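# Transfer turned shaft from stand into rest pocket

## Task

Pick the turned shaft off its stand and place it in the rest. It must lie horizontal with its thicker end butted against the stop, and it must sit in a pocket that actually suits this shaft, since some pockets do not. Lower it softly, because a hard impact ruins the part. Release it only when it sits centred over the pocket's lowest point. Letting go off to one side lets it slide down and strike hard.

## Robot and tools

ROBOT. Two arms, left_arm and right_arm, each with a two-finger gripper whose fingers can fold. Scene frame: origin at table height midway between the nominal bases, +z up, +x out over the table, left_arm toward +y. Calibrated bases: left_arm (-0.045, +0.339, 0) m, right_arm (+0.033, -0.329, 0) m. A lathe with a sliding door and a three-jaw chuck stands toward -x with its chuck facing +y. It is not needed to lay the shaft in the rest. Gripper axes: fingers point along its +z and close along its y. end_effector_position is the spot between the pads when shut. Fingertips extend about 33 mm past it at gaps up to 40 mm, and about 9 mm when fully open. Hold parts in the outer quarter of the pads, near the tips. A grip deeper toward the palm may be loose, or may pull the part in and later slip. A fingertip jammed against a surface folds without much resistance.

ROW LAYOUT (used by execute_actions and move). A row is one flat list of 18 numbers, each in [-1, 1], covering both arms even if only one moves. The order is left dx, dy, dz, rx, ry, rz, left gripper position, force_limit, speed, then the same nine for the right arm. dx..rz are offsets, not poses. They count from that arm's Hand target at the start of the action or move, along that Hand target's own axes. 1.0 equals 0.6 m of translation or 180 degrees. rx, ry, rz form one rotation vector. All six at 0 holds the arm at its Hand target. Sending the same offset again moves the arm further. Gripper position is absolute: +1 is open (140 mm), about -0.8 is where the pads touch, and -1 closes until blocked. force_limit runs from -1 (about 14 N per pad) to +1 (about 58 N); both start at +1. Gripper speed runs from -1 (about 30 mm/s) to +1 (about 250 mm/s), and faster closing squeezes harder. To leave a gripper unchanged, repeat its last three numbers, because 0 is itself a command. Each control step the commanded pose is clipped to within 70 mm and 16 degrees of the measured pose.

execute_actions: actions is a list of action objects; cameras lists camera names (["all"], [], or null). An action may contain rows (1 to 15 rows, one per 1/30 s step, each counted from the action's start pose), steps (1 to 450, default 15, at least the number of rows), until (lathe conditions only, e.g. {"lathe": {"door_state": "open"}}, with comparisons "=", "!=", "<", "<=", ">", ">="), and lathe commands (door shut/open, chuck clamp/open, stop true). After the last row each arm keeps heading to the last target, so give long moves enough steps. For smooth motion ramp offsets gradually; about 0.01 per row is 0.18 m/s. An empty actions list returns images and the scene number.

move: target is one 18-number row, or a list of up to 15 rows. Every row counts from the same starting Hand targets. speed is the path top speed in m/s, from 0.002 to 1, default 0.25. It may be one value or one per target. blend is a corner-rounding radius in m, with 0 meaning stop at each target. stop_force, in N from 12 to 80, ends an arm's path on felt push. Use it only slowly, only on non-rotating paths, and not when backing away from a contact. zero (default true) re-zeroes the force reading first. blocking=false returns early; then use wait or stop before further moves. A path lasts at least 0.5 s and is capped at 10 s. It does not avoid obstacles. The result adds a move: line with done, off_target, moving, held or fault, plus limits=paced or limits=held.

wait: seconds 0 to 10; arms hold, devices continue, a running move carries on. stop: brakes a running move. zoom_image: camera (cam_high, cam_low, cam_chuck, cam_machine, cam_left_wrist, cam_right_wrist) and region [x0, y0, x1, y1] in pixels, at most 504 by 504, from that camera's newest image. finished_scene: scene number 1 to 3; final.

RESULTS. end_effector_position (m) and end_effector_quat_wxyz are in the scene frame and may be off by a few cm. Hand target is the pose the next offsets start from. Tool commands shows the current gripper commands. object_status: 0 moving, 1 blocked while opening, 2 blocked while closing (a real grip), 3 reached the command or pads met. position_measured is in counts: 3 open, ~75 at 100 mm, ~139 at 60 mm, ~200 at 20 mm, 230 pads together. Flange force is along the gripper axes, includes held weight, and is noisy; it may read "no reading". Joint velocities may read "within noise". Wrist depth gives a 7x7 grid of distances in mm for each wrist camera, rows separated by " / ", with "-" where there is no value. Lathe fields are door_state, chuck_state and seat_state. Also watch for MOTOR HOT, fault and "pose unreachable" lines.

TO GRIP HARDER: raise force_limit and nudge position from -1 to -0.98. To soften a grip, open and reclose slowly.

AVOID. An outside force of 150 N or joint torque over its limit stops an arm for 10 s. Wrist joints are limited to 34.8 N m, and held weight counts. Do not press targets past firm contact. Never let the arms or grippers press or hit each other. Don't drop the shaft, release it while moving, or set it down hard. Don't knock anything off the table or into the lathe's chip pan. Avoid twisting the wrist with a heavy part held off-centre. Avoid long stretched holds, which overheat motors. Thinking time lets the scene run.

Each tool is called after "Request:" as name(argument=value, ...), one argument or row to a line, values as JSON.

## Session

Request:
execute_actions(
  actions=[],
)

Scene clock: 0.00 s.
left_arm: end_effector_position=(+0.7030, +0.3249, +0.2286) position_measured=3 object_status=3 end_effector_quat_wxyz=(-0.293, -0.301, +0.683, -0.598) | right_arm: end_effector_position=(+0.5525, -0.5713, +0.2116) position_measured=3 object_status=3 end_effector_quat_wxyz=(+0.344, +0.629, -0.637, +0.284)
Joint positions: left_arm=[0.481 1.248 0.866 1.253 -1.988 -1.181] | right_arm=[0.228 0.317 -0.251 0.863 -1.465 -0.552]
Joint velocities: within noise
Flange force (N): no reading
Wrist depth (mm): cam_left_wrist=[- 3524 3066 792 2915 888 605 / - 4142 4142 - 926 587 500 / - 3935 - 1022 715 522 374 / - 138 3524 779 562 385 319 / - 121 800 593 461 349 124 / - 3027 643 485 393 313 271 / - 2338 518 413 341 287 245] | cam_right_wrist=[2032 2112 2091 2292 2244 2367 2448 / 1723 1994 1795 1857 1906 1976 1941 / 1486 1539 1550 1584 1683 1696 1670 / 1355 144 1355 1355 1408 418 128 / - 342 363 368 374 370 114 / - 323 328 333 337 344 333 / - 293 299 303 306 313 315]
Hand target: left_arm +0.7030, +0.3249, +0.2286; -0.293, -0.301, +0.683, -0.598 | right_arm +0.5525, -0.5713, +0.2116; +0.344, +0.629, -0.637, +0.284
Tool commands: left_gripper/position=+1.0 left_gripper/force_limit=+1.0 left_gripper/speed=+1.0 right_gripper/position=+1.0 right_gripper/force_limit=+1.0 right_gripper/speed=+1.0
lathe: door_state=shut chuck_state=open seat_state=open

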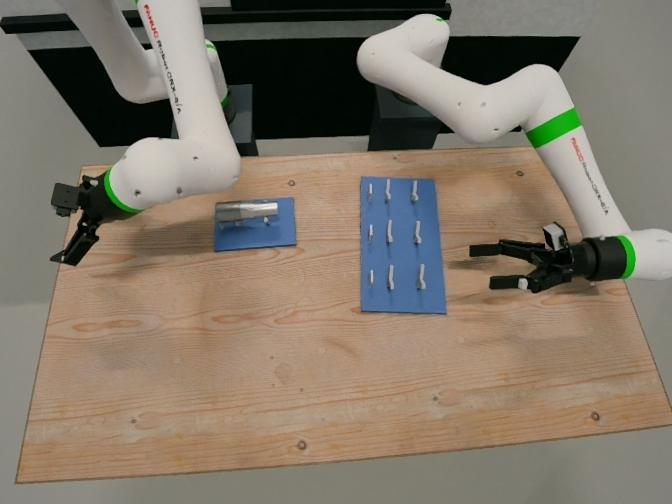

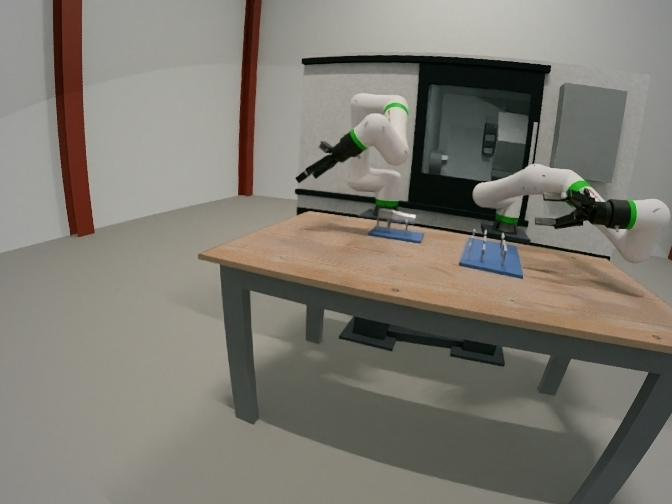

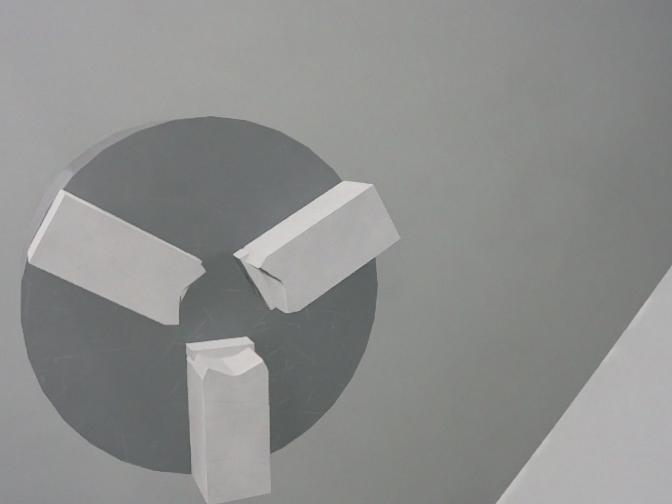

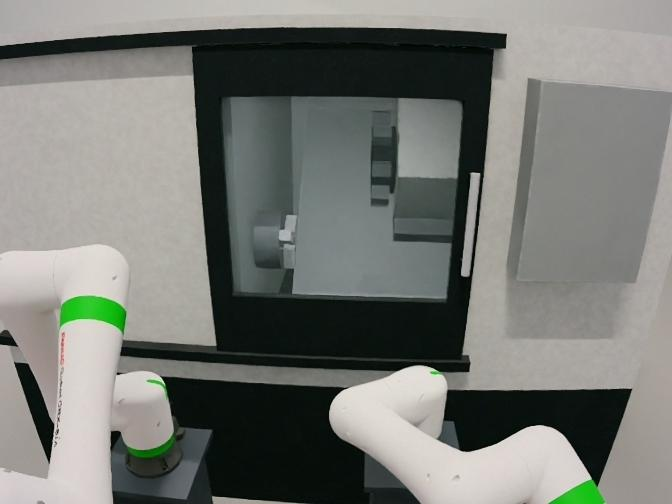

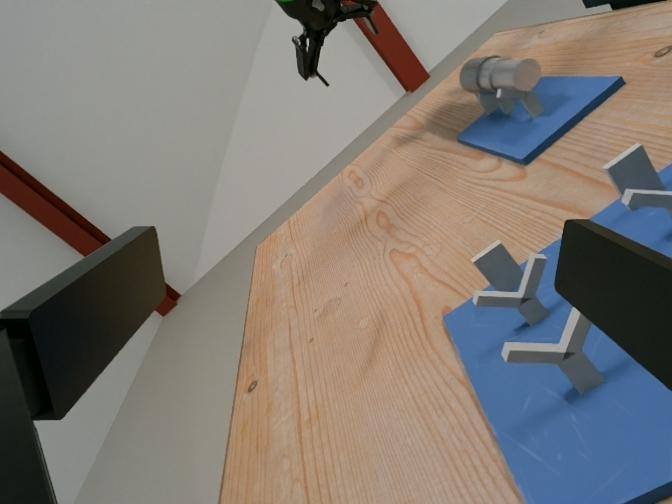

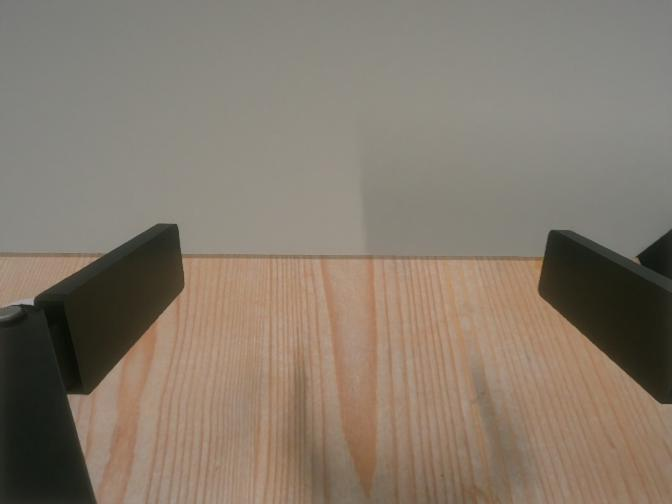

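Request:
zoom_image(
  camera="cam_high",
  region=[200, 160, 460, 330],
)

Request:
zoom_image(
  camera="cam_left_wrist",
  region=[420, 20, 672, 272],
)

Scaled by 1.938 from the camera's 672x504 image, which has a finer 960x720 frame.

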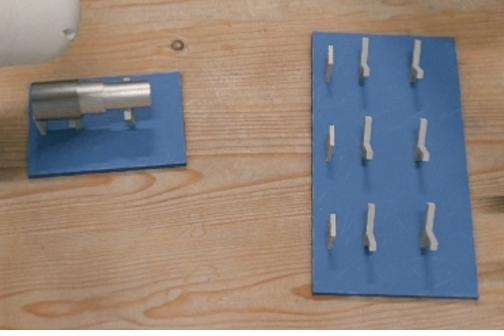

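Scaled by 2.000 from the camera's 672x504 image, which has a finer 960x720 frame.

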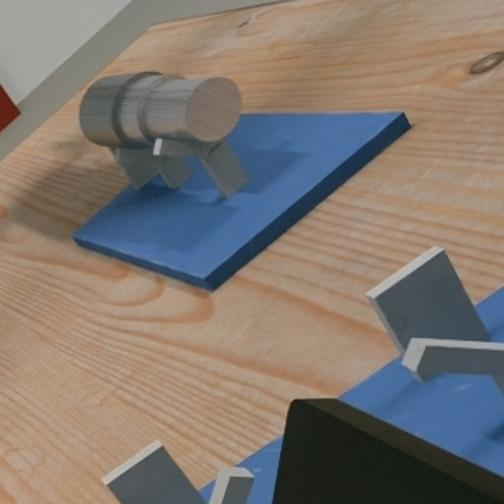

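Request:
move(
  target=[0.2172,0.3655,-0.336,0.0249,0.0303,-0.2234,1,1,1,-0.2492,0.1752,-0.4425,0.028,-0.293,-0.0038,1,1,1],
  cameras=["cam_left_wrist","cam_right_wrist"],
)

Request:
zoom_image(
  camera="cam_left_wrist",
  region=[100, 180, 350, 400],
)

Request:
zoom_image(
  camera="cam_left_wrist",
  region=[330, 180, 580, 400],
)

Request:
zoom_image(
  camera="cam_right_wrist",
  region=[180, 60, 500, 360],
)

Scene clock: 4.60 s.
left_arm: end_effector_position=(+0.4598, +0.5399, +0.2100) position_measured=3 object_status=3 end_effector_quat_wxyz=(+0.500, +0.500, -0.500, +0.500) | right_arm: end_effector_position=(+0.4651, -0.2648, +0.2599) position_measured=3 object_status=3 end_effector_quat_wxyz=(+0.000, +0.707, -0.707, +0.000)
Joint positions: left_arm=[0.961 1.019 0.349 0.858 -2.261 -0.936] | right_arm=[0.449 -0.03 0.02 0.001 -1.621 -0.449]
Joint velocities: left_arm=[within noise] | right_arm=[0 -0.001 -0.005 0 0 0]
Flange force (N): left_arm=[3.6 0.4 2.2] | right_arm=[2.1 -2.7 -3.5]
Wrist depth (mm): cam_left_wrist=[- 3577 - 823 - 5246 - / - 4216 6213 4002 929 901 - / 3632 4818 1169 1205 4002 944 414 / 2844 148 774 764 762 144 125 / - 137 509 497 485 489 124 / 369 386 403 402 395 396 377 / 330 327 325 323 323 323 319] | cam_right_wrist=[364 363 361 359 360 356 360 / 385 386 383 378 381 374 385 / 409 407 405 337 402 401 409 / 432 143 433 332 422 417 415 / - 457 464 443 456 460 114 / - 504 502 497 494 492 - / - 537 528 522 524 535 -]
Hand target: left_arm +0.4597, +0.5399, +0.2100; +0.500, +0.500, -0.500, +0.500 | right_arm +0.4650, -0.2649, +0.2598; +0.000, +0.707, -0.707, +0.000
Off the commanded pose: left_arm 0.000 m, 0 deg | right_arm 0.000 m, 0 deg.
lathe: door_state=shut chuck_state=open seat_state=open
move: done
Images, in order (width x height): cam_left_wrist 672x504, cam_right_wrist 672x504.

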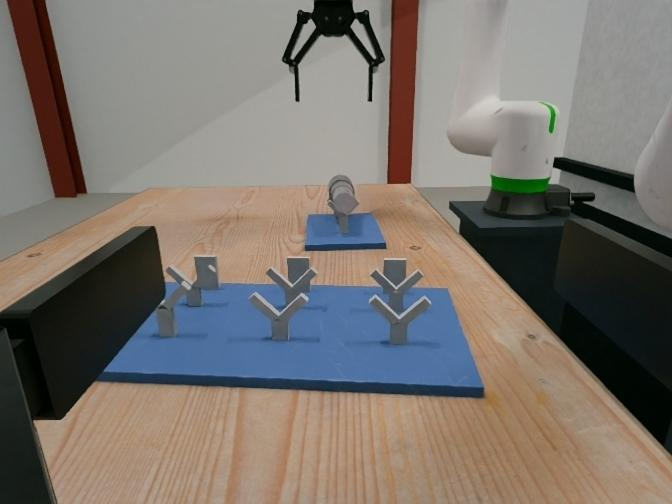

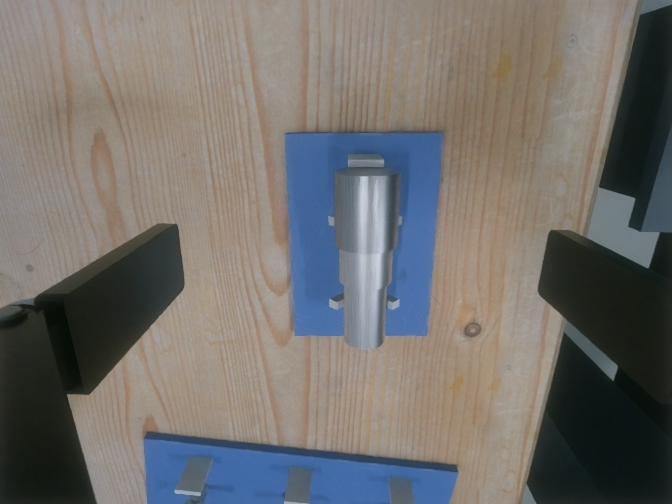

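Scaled by 2.016 from the camera's 672x504 image, which has a finer 960x720 frame.

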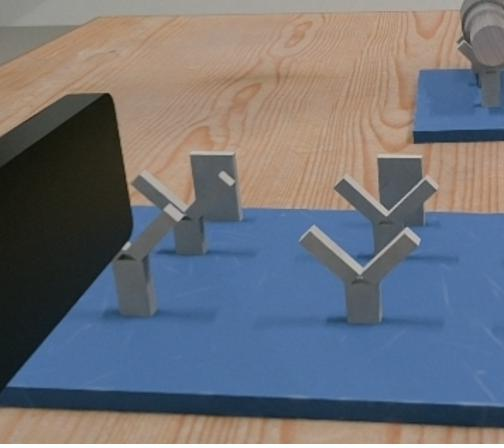

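Scaled by 2.016 from the camera's 672x504 image, which has a finer 960x720 frame.

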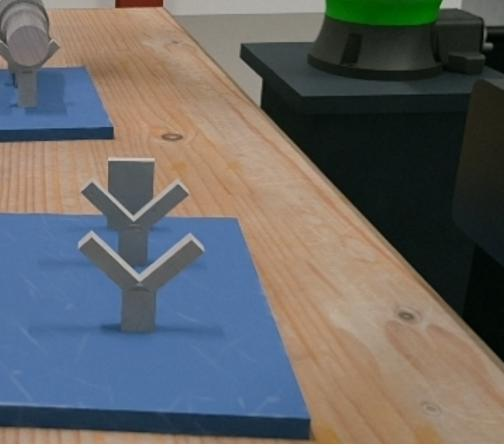

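Scaled by 1.575 from the camera's 672x504 image, which has a finer 960x720 frame.

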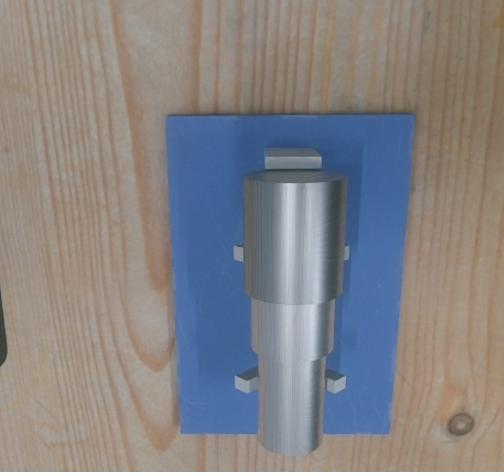

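Request:
move(
  target=[-0.05,-0.0667,0.1333,0,0,0,1,1,1,-0.0742,0.0222,0.1667,0,0,-0.0056,0.175,1,-1],
  cameras=["cam_left_wrist","cam_right_wrist"],
)

Request:
zoom_image(
  camera="cam_left_wrist",
  region=[150, 160, 290, 360],
)

Request:
zoom_image(
  camera="cam_left_wrist",
  region=[370, 160, 510, 360],
)

Request:
zoom_image(
  camera="cam_right_wrist",
  region=[220, 60, 490, 420],
)

Request:
zoom_image(
  camera="cam_left_wrist",
  region=[310, 100, 430, 220],
)

Scene clock: 10.37 s.
left_arm: end_effector_position=(+0.4998, +0.4600, +0.1800) position_measured=3 object_status=3 end_effector_quat_wxyz=(+0.500, +0.500, -0.500, +0.500) | right_arm: end_effector_position=(+0.4517, -0.2204, +0.1598) position_measured=107 object_status=3 end_effector_quat_wxyz=(+0.000, +0.713, -0.701, +0.000)
Joint positions: left_arm=[0.842 0.989 0.207 0.915 -2.12 -0.974] | right_arm=[0.558 -0.024 -0.208 0.001 -1.387 -0.541]
Flange force (N): left_arm=[3.2 1.0 1.3] | right_arm=[1.8 -3.0 -2.9]
Wrist depth (mm): cam_left_wrist=[- 4002 3747 720 5246 905 1381 / 3472 4818 - - 3689 865 809 / 2988 1083 1088 972 1230 868 908 / 767 148 688 686 676 572 139 / - 147 486 438 416 410 124 / 328 342 337 337 334 333 336 / 291 291 289 287 285 285 285] | cam_right_wrist=[271 270 269 268 267 266 264 / 286 286 279 267 271 282 280 / 305 306 298 196 288 298 298 / 326 322 148 216 298 310 320 / - 85 322 236 333 105 90 / - - 373 371 368 - - / - - 404 403 400 - -]
Hand target: left_arm +0.4998, +0.4600, +0.1800; +0.500, +0.500, -0.500, +0.500 | right_arm +0.4517, -0.2204, +0.1598; +0.000, +0.713, -0.701, +0.000
Off the commanded pose: left_arm 0.000 m, 0 deg | right_arm 0.000 m, 0 deg.
lathe: door_state=shut chuck_state=open seat_state=open
move: done
Images, in order (width x height): cam_left_wrist 672x504, cam_right_wrist 672x504.

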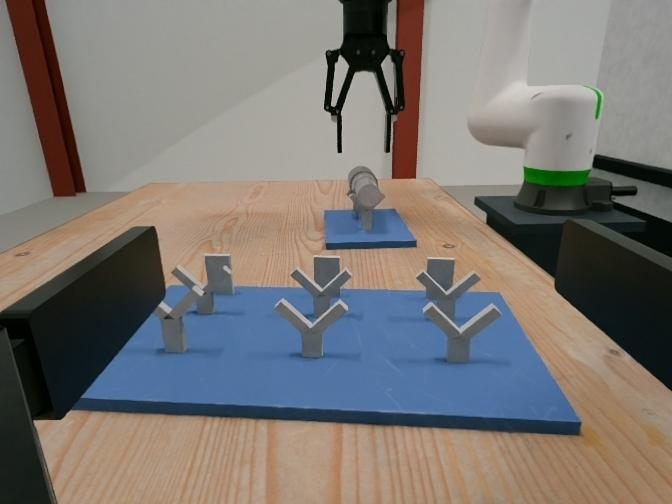

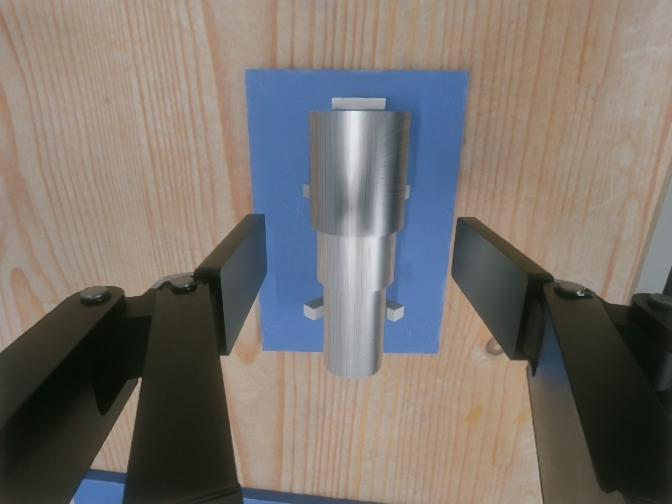

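Scaled by 2.520 from the camera's 672x504 image, which has a finer 960x720 frame.

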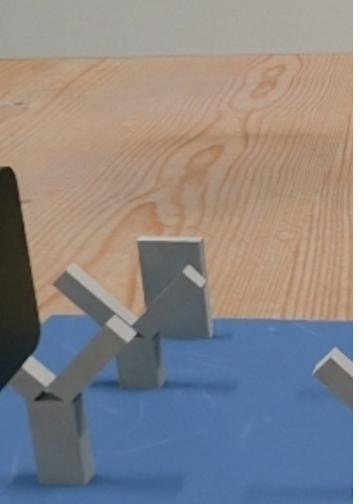

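Scaled by 2.520 from the camera's 672x504 image, which has a finer 960x720 frame.

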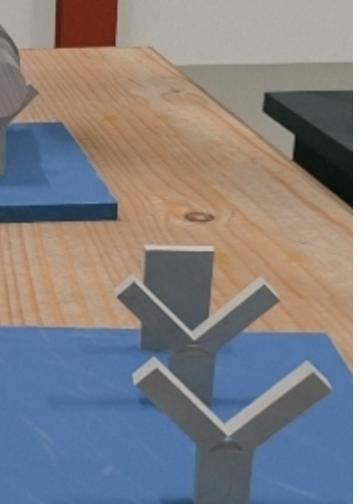

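Scaled by 1.400 from the camera's 672x504 image, which has a finer 960x720 frame.

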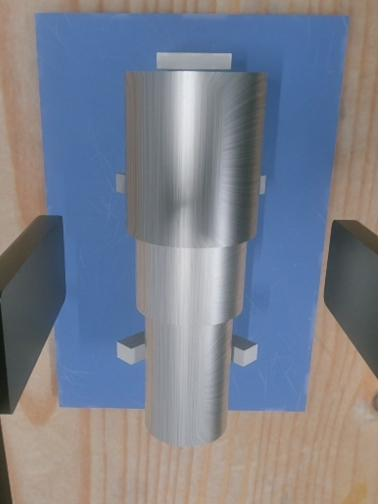

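Scaled by 4.200 from the camera's 672x504 image, which has a finer 960x720 frame.

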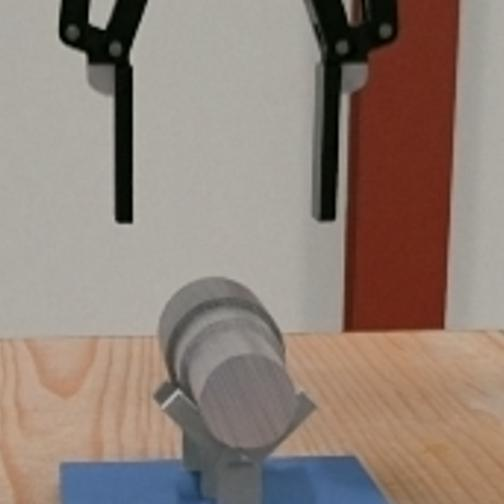

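Request:
zoom_image(
  camera="cam_left_wrist",
  region=[410, 250, 520, 370],
)

Request:
zoom_image(
  camera="cam_left_wrist",
  region=[265, 250, 375, 370],
)

Request:
zoom_image(
  camera="cam_left_wrist",
  region=[150, 245, 260, 365],
)

Request:
zoom_image(
  camera="cam_left_wrist",
  region=[320, 155, 420, 255],
)

Scaled by 4.200 from the camera's 672x504 image, which has a finer 960x720 frame.

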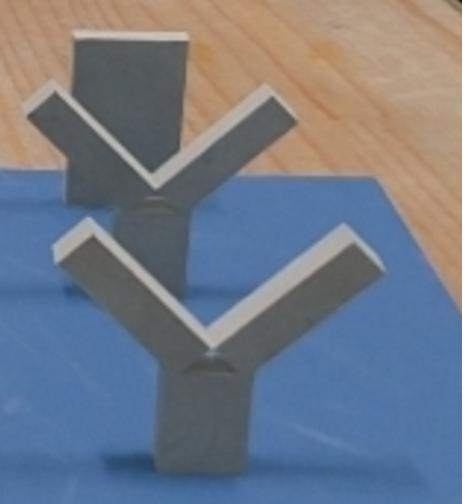

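Scaled by 4.200 from the camera's 672x504 image, which has a finer 960x720 frame.

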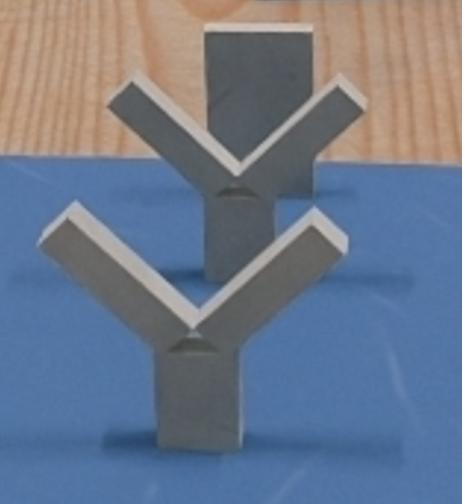

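Scaled by 4.200 from the camera's 672x504 image, which has a finer 960x720 frame.

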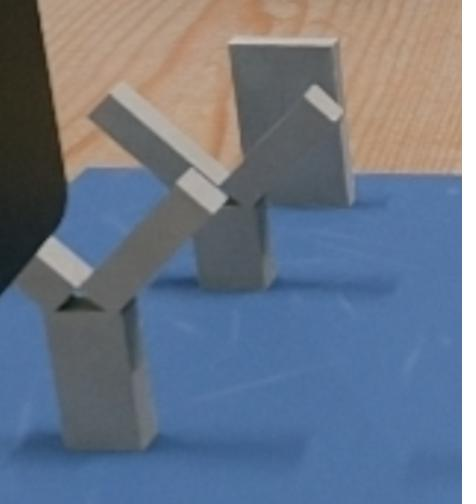

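Scaled by 5.040 from the camera's 672x504 image, which has a finer 960x720 frame.

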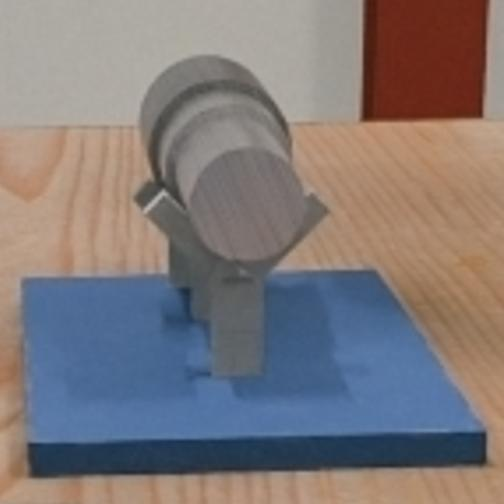

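Request:
move(
  target=[0.0167,-0.2333,-0.0667,0,0,0,1,1,1,-0.0033,0.0023,0.0938,0,0,0.0034,0.175,1,-1],
  speed=0.12,
  cameras=["cam_left_wrist","cam_right_wrist"],
)

Request:
zoom_image(
  camera="cam_left_wrist",
  region=[330, 80, 480, 230],
)

Request:
zoom_image(
  camera="cam_left_wrist",
  region=[250, 240, 380, 370],
)

Scene clock: 15.77 s.
left_arm: end_effector_position=(+0.6394, +0.4997, +0.1901) position_measured=3 object_status=3 end_effector_quat_wxyz=(+0.499, +0.501, -0.500, +0.501) | right_arm: end_effector_position=(+0.4503, -0.2185, +0.1035) position_measured=107 object_status=3 end_effector_quat_wxyz=(+0.000, +0.710, -0.704, +0.000)
Joint positions: left_arm=[0.699 1.507 1.177 1.312 -2.211 -0.417] | right_arm=[0.564 0.009 -0.311 0.001 -1.252 -0.558]
Flange force (N): left_arm=no reading | right_arm=[2.0 -3.8 -2.8]
Wrist depth (mm): cam_left_wrist=[- - 3472 3524 722 964 1553 / 3577 - - - 774 944 843 / - 2988 1068 1141 912 4293 901 / 3106 148 709 709 701 636 123 / - 434 487 433 418 430 124 / 344 373 372 369 365 362 349 / 302 300 299 297 298 297 295] | cam_right_wrist=[220 218 216 215 214 216 214 / 233 232 223 138 213 228 227 / 248 247 239 138 227 242 242 / 264 260 148 147 158 251 257 / - 85 125 167 260 110 90 / - - 302 181 299 - - / - - 327 326 323 - -]
Hand target: left_arm +0.6398, +0.5000, +0.1901; +0.500, +0.500, -0.500, +0.500 | right_arm +0.4503, -0.2185, +0.1035; +0.000, +0.710, -0.704, +0.000
Off the commanded pose: left_arm 0.000 m, 0 deg | right_arm 0.000 m, 0 deg.
lathe: door_state=shut chuck_state=open seat_state=open
move: done
Images, in order (width x height): cam_left_wrist 672x504, cam_right_wrist 672x504.

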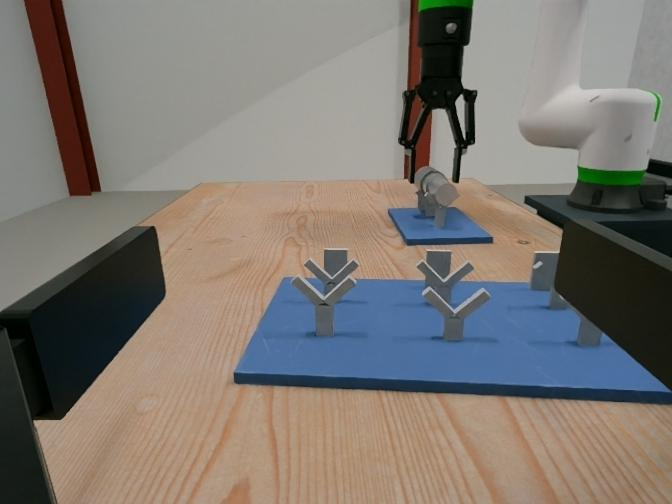

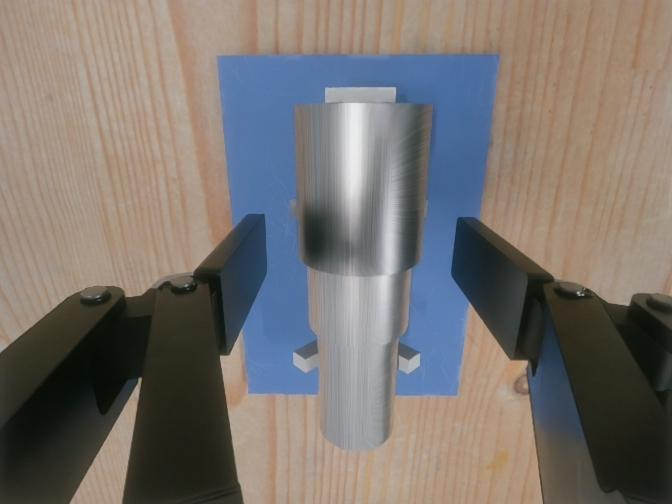

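Scaled by 3.360 from the camera's 672x504 image, which has a finer 960x720 frame.

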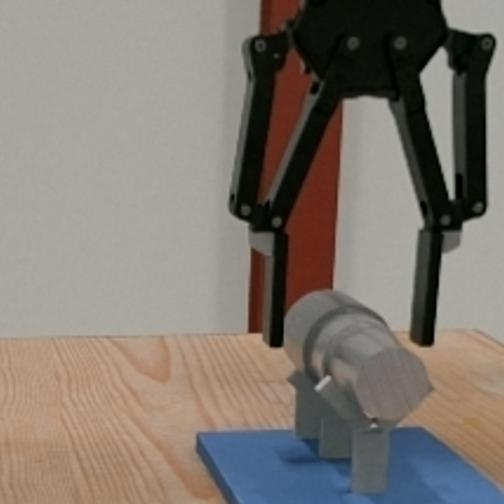

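Scaled by 3.877 from the camera's 672x504 image, which has a finer 960x720 frame.

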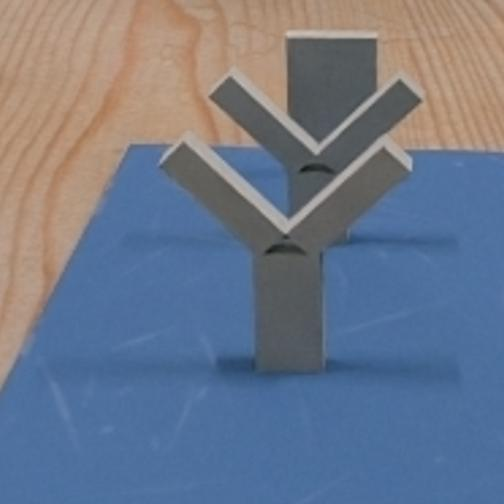

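Request:
execute_actions(
  actions=[
    {"rows":[[0,0,0,0,0,0,1,1,1,0,0,0,0,0,0,-1,1,-1]],"steps":60},
  ],
  cameras=["cam_left_wrist","cam_right_wrist"],
)

Scene clock: 18.37 s.
left_arm: end_effector_position=(+0.6397, +0.5000, +0.1901) position_measured=3 object_status=3 end_effector_quat_wxyz=(+0.500, +0.500, -0.500, +0.500) | right_arm: end_effector_position=(+0.4503, -0.2185, +0.1035) position_measured=153 object_status=2 end_effector_quat_wxyz=(+0.000, +0.710, -0.704, +0.000)
Joint positions: left_arm=[0.695 1.541 1.24 1.334 -2.217 -0.381] | right_arm=[0.564 0.009 -0.311 0.001 -1.252 -0.558]
Flange force (N): left_arm=no reading | right_arm=[1.1 -0.2 -31.9]
Wrist depth (mm): cam_left_wrist=[3066 2844 - 2653 729 952 - / 3524 - - - 782 1005 814 / - 4293 1108 1103 912 3808 919 / 3027 149 705 709 694 647 123 / - 436 490 435 434 426 124 / 341 374 371 368 364 363 345 / 304 301 299 298 297 296 295] | cam_right_wrist=[220 220 216 215 214 215 214 / 234 232 222 138 213 228 227 / 248 247 239 138 228 243 241 / 265 262 242 148 150 255 256 / - 85 92 165 164 81 92 / - - - 182 280 - - / - - - 325 323 - -]
Hand target: left_arm +0.6398, +0.5000, +0.1901; +0.500, +0.500, -0.500, +0.500 | right_arm +0.4503, -0.2185, +0.1035; +0.000, +0.710, -0.704, +0.000
Off the commanded pose: left_arm 0.000 m, 0 deg | right_arm 0.000 m, 0 deg.
lathe: door_state=shut chuck_state=open seat_state=open
Images, in order (width x height): cam_left_wrist 672x504, cam_right_wrist 672x504.

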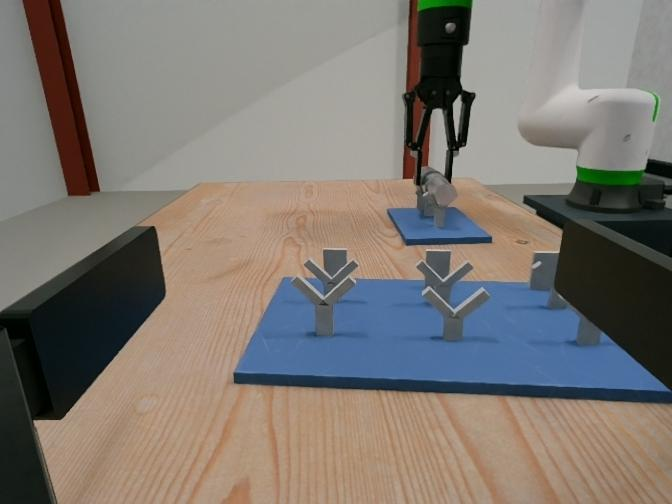

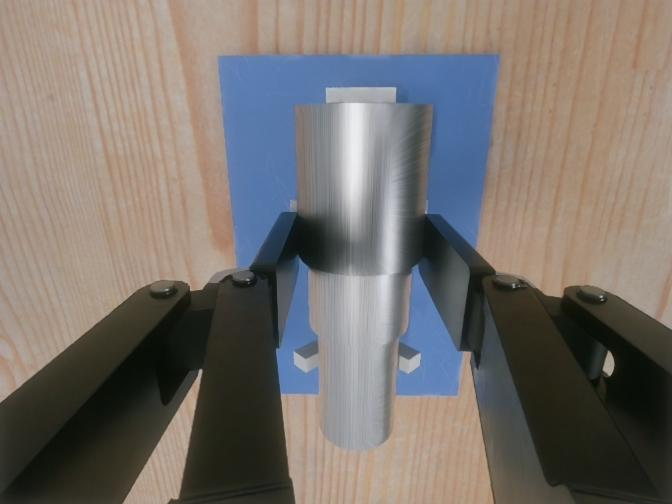

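Request:
move(
  target=[
    [0,0,0,0,0,0,1,1,1,0,0,-0.09,0,0,0,-1,1,-1],
    [0,0,0,0,0,0,1,1,1,-0.583,-0.3379,-0.1025,0,0,0.0439,-1,1,-1],
  ],
  speed=[0.07,0.16],
  blend=[0.01,0],
  cameras=["cam_left_wrist","cam_right_wrist"],
)

Request:
zoom_image(
  camera="cam_right_wrist",
  region=[220, 60, 500, 460],
)

Request:
zoom_image(
  camera="cam_left_wrist",
  region=[240, 180, 420, 360],
)

Scene clock: 23.97 s.
left_arm: end_effector_position=(+0.6398, +0.5000, +0.1901) position_measured=3 object_status=3 end_effector_quat_wxyz=(+0.500, +0.500, -0.500, +0.500) | right_arm: end_effector_position=(+0.6503, +0.1328, +0.1648) position_measured=153 object_status=2 end_effector_quat_wxyz=(+0.000, -0.660, +0.752, +0.000)
Joint positions: left_arm=[0.695 1.542 1.241 1.334 -2.217 -0.381] | right_arm=[0.81 1.006 1.281 0.001 -1.846 -0.942]
Flange force (N): no reading
Wrist depth (mm): cam_left_wrist=[- - 3632 426 3577 754 3066 / - - - 447 3808 901 862 / - 3935 1130 476 1243 4629 891 / 3027 148 709 707 703 640 123 / - 434 486 435 428 426 124 / 343 370 372 370 366 348 346 / 302 300 299 298 297 296 295] | cam_right_wrist=[279 277 276 276 275 275 274 / 295 293 291 140 286 286 286 / 314 313 309 138 291 296 296 / 336 334 149 149 151 314 314 / - 85 92 163 161 81 91 / - - - 183 379 - - / - - - 418 414 - -]
Hand target: left_arm +0.6398, +0.5000, +0.1901; +0.500, +0.500, -0.500, +0.500 | right_arm +0.6504, +0.1328, +0.1648; +0.000, -0.660, +0.752, +0.000
Off the commanded pose: left_arm 0.000 m, 0 deg | right_arm 0.000 m, 0 deg.
lathe: door_state=shut chuck_state=open seat_state=open
move: done
Images, in order (width x height): cam_left_wrist 672x504, cam_right_wrist 672x504.

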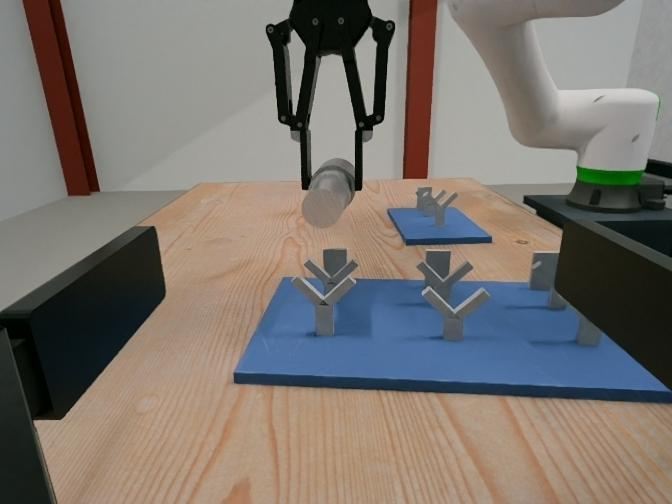

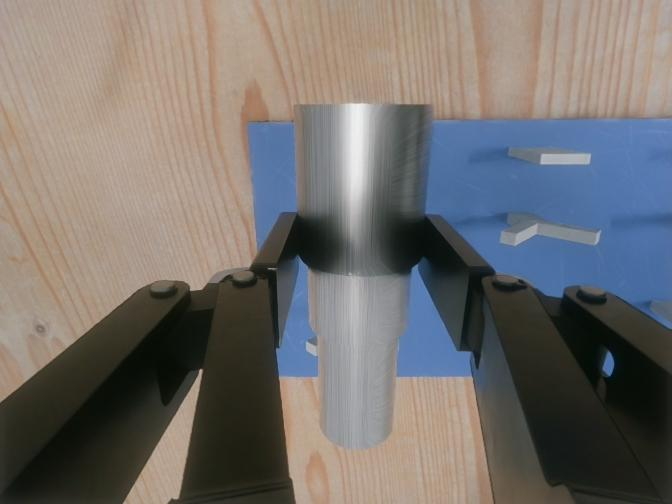

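Scaled by 1.260 from the camera's 672x504 image, which has a finer 960x720 frame.

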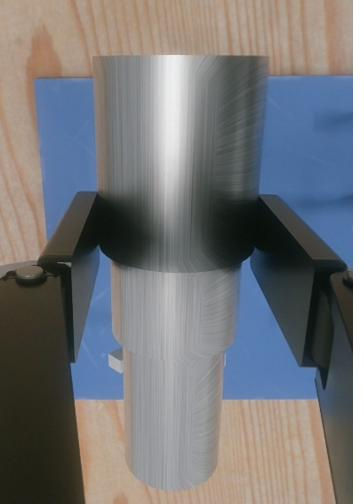

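Scaled by 2.800 from the camera's 672x504 image, which has a finer 960x720 frame.

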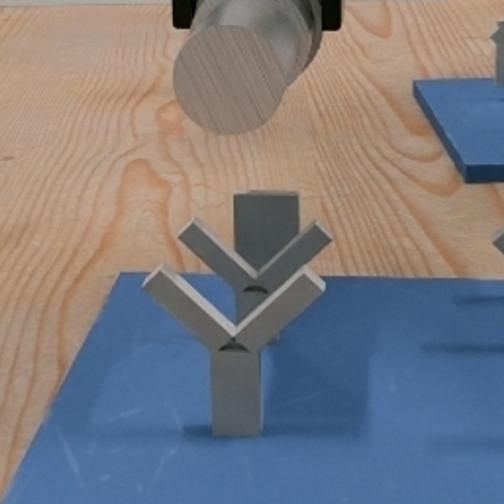

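Request:
move(
  target=[
    [0,0,0,0,0,0,1,1,1,-0.0617,0,0,0,0,-0.002,-1,1,-1],
    [0,0,0,0,0,0,1,1,1,-0.0617,0,0.0913,0,0,-0.002,-1,1,-1],
  ],
  speed=0.1,
  cameras=["cam_left_wrist","cam_right_wrist"],
)

Request:
zoom_image(
  camera="cam_right_wrist",
  region=[220, 60, 500, 460],
)

Request:
zoom_image(
  camera="cam_left_wrist",
  region=[260, 210, 400, 350],
)

Scene clock: 31.57 s.
left_arm: end_effector_position=(+0.6398, +0.5000, +0.1901) position_measured=3 object_status=3 end_effector_quat_wxyz=(+0.500, +0.500, -0.500, +0.500) | right_arm: end_effector_position=(+0.6553, +0.1695, +0.1100) position_measured=153 object_status=2 end_effector_quat_wxyz=(+0.000, -0.662, +0.750, +0.000)
Joint positions: left_arm=[0.695 1.542 1.241 1.334 -2.217 -0.381] | right_arm=[0.838 1.126 1.372 0 -1.818 -0.963]
Flange force (N): no reading
Wrist depth (mm): cam_left_wrist=[- - 4372 385 676 631 553 / - - 4293 414 4818 888 868 / - 4629 1000 449 1040 2385 888 / 2951 148 715 464 703 638 124 / - 436 487 433 433 431 - / 340 372 356 369 365 365 347 / 303 300 298 298 297 296 297] | cam_right_wrist=[228 229 225 225 224 223 222 / 243 243 235 140 225 228 227 / 257 258 250 139 239 239 237 / 275 274 252 149 150 258 256 / - 85 92 163 161 81 92 / - - - 183 294 - - / - - - 340 341 - -]
Hand target: left_arm +0.6398, +0.5000, +0.1901; +0.500, +0.500, -0.500, +0.500 | right_arm +0.6552, +0.1695, +0.1100; +0.000, -0.662, +0.750, +0.000
Off the commanded pose: left_arm 0.000 m, 0 deg | right_arm 0.000 m, 0 deg.
lathe: door_state=shut chuck_state=open seat_state=open
elbow stopped short (right arm): the move would have taken joint 3 (elbow) straighter than the controller allows.
move: done
Images, in order (width x height): cam_left_wrist 672x504, cam_right_wrist 672x504.

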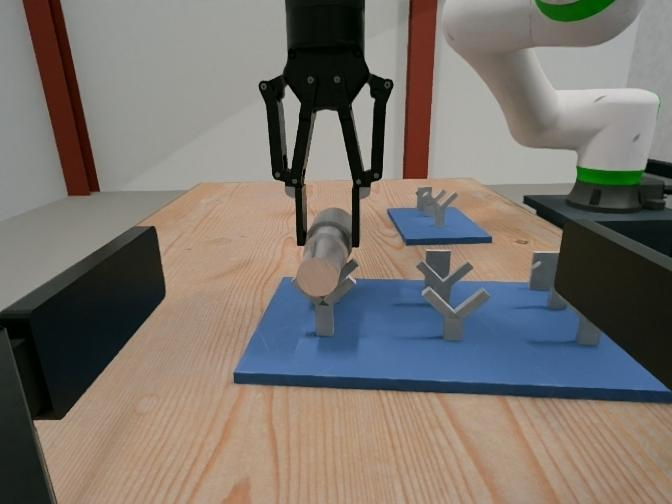

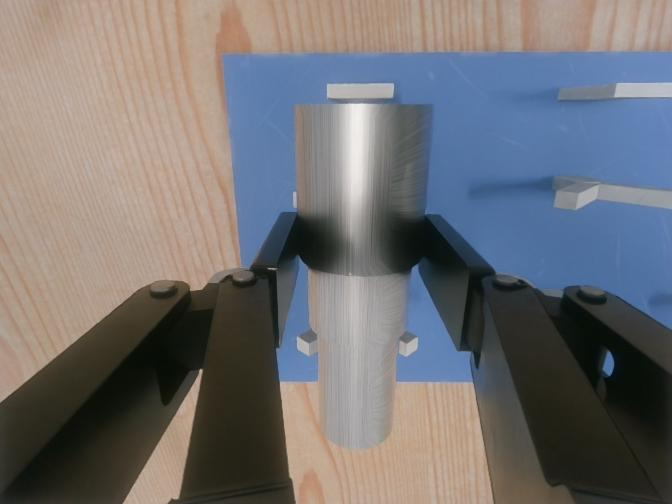

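Scaled by 1.260 from the camera's 672x504 image, which has a finer 960x720 frame.

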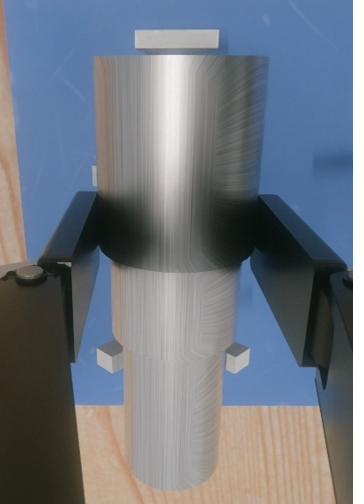

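Scaled by 3.600 from the camera's 672x504 image, which has a finer 960x720 frame.

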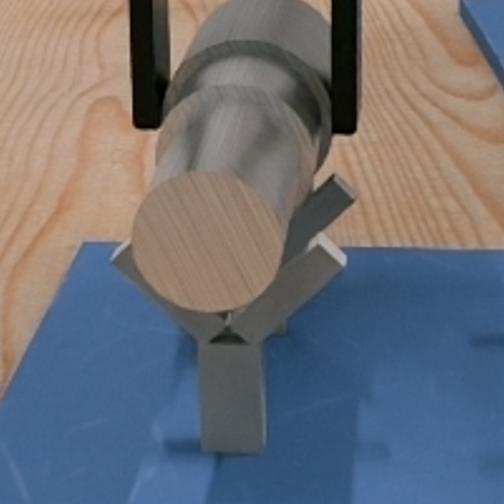

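Request:
move(
  target=[0,0,0,0,0,0,1,1,1,0,0,0.005,0,0,0,-1,1,-1],
  speed=0.02,
  stop_force=12,
  cameras=["cam_right_wrist","cam_left_wrist"],
)

Request:
zoom_image(
  camera="cam_left_wrist",
  region=[260, 210, 400, 350],
)

stop_force needs force readings from the last 0.2 s for each arm that does not count as still, and right_arm is near a pose where its force cannot be read; nothing of the call was run
Scene clock: 33.17 s.
left_arm: end_effector_position=(+0.6398, +0.5000, +0.1901) position_measured=3 object_status=3 end_effector_quat_wxyz=(+0.500, +0.500, -0.500, +0.500) | right_arm: end_effector_position=(+0.6552, +0.1695, +0.1100) position_measured=153 object_status=2 end_effector_quat_wxyz=(+0.000, -0.662, +0.750, +0.000)
Joint positions: left_arm=[0.695 1.542 1.241 1.334 -2.217 -0.381] | right_arm=[0.838 1.126 1.372 0.001 -1.818 -0.963]
Flange force (N): no reading
Hand target: left_arm +0.6398, +0.5000, +0.1901; +0.500, +0.500, -0.500, +0.500 | right_arm +0.6552, +0.1695, +0.1100; +0.000, -0.662, +0.750, +0.000
Tool commands: left_gripper/position=+1.0 left_gripper/force_limit=+1.0 left_gripper/speed=+1.0 right_gripper/position=-1.0 right_gripper/force_limit=+1.0 right_gripper/speed=-1.0
Off the commanded pose: left_arm 0.000 m, 0 deg | right_arm 0.000 m, 0 deg.
lathe: door_state=shut chuck_state=open seat_state=open

Scaled by 3.600 from the camera's 672x504 image, which has a finer 960x720 frame.
This view is cut from an older image: the scene may have changed since it was taken.

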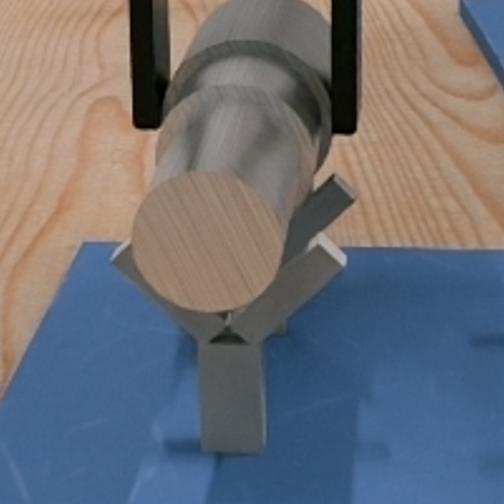

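Request:
move(
  target=[0,0,0,0,0,0,1,1,1,0,0,0.0083,0,0,0,-1,1,-1],
  speed=0.03,
  cameras=["cam_right_wrist","cam_left_wrist"],
)

Request:
zoom_image(
  camera="cam_left_wrist",
  region=[260, 210, 400, 350],
)

Request:
zoom_image(
  camera="cam_right_wrist",
  region=[220, 60, 500, 460],
)

Scene clock: 36.17 s.
left_arm: end_effector_position=(+0.6398, +0.5000, +0.1901) position_measured=3 object_status=3 end_effector_quat_wxyz=(+0.500, +0.500, -0.500, +0.500) | right_arm: end_effector_position=(+0.6552, +0.1695, +0.1050) position_measured=153 object_status=2 end_effector_quat_wxyz=(+0.000, -0.662, +0.750, +0.000)
Joint positions: left_arm=[0.695 1.542 1.241 1.334 -2.217 -0.381] | right_arm=[0.838 1.112 1.335 0.001 -1.794 -0.963]
Flange force (N): no reading
Wrist depth (mm): cam_left_wrist=[- 3234 5366 385 3935 640 572 / 3422 - 3632 412 - 956 862 / - 4071 1146 451 1269 4372 884 / 3106 148 715 476 703 636 126 / - 433 489 433 430 431 124 / 342 371 372 367 368 365 345 / 302 301 300 300 297 296 297] | cam_right_wrist=[224 223 221 221 220 217 216 / 237 237 228 140 221 223 222 / 252 251 245 139 232 235 230 / 269 268 248 149 150 249 252 / - 85 92 165 159 81 91 / - - - 183 287 - - / - - - 334 332 - -]
Hand target: left_arm +0.6398, +0.5000, +0.1901; +0.500, +0.500, -0.500, +0.500 | right_arm +0.6552, +0.1695, +0.1050; +0.000, -0.662, +0.750, +0.000
Off the commanded pose: left_arm 0.000 m, 0 deg | right_arm 0.000 m, 0 deg.
lathe: door_state=shut chuck_state=open seat_state=open
move: done
Images, in order (width x height): cam_left_wrist 672x504, cam_right_wrist 672x504.

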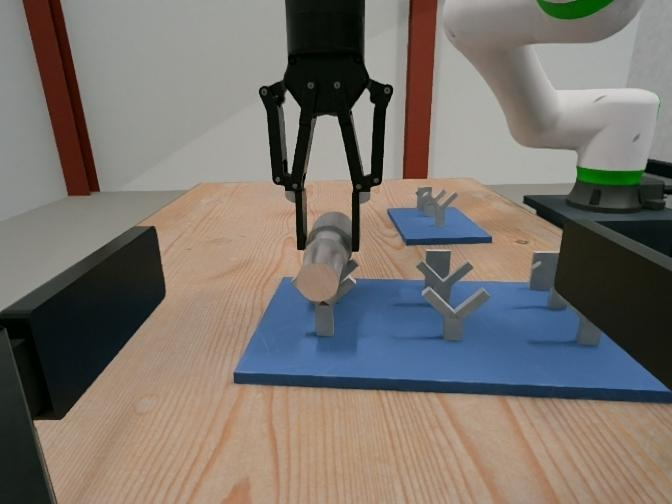

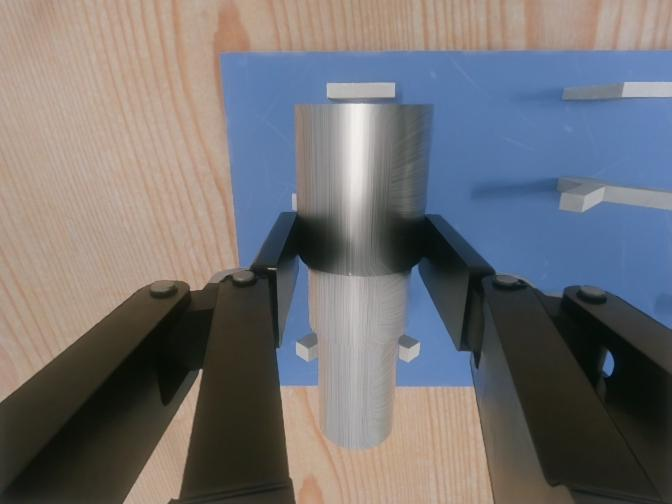

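Scaled by 3.600 from the camera's 672x504 image, which has a finer 960x720 frame.

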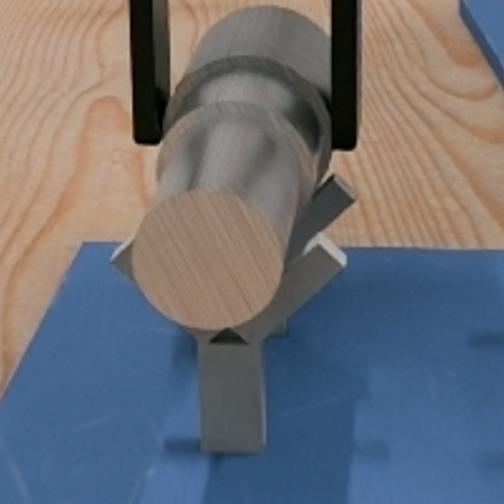

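Scaled by 1.260 from the camera's 672x504 image, which has a finer 960x720 frame.

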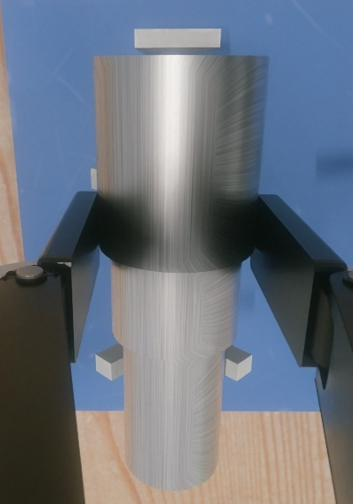

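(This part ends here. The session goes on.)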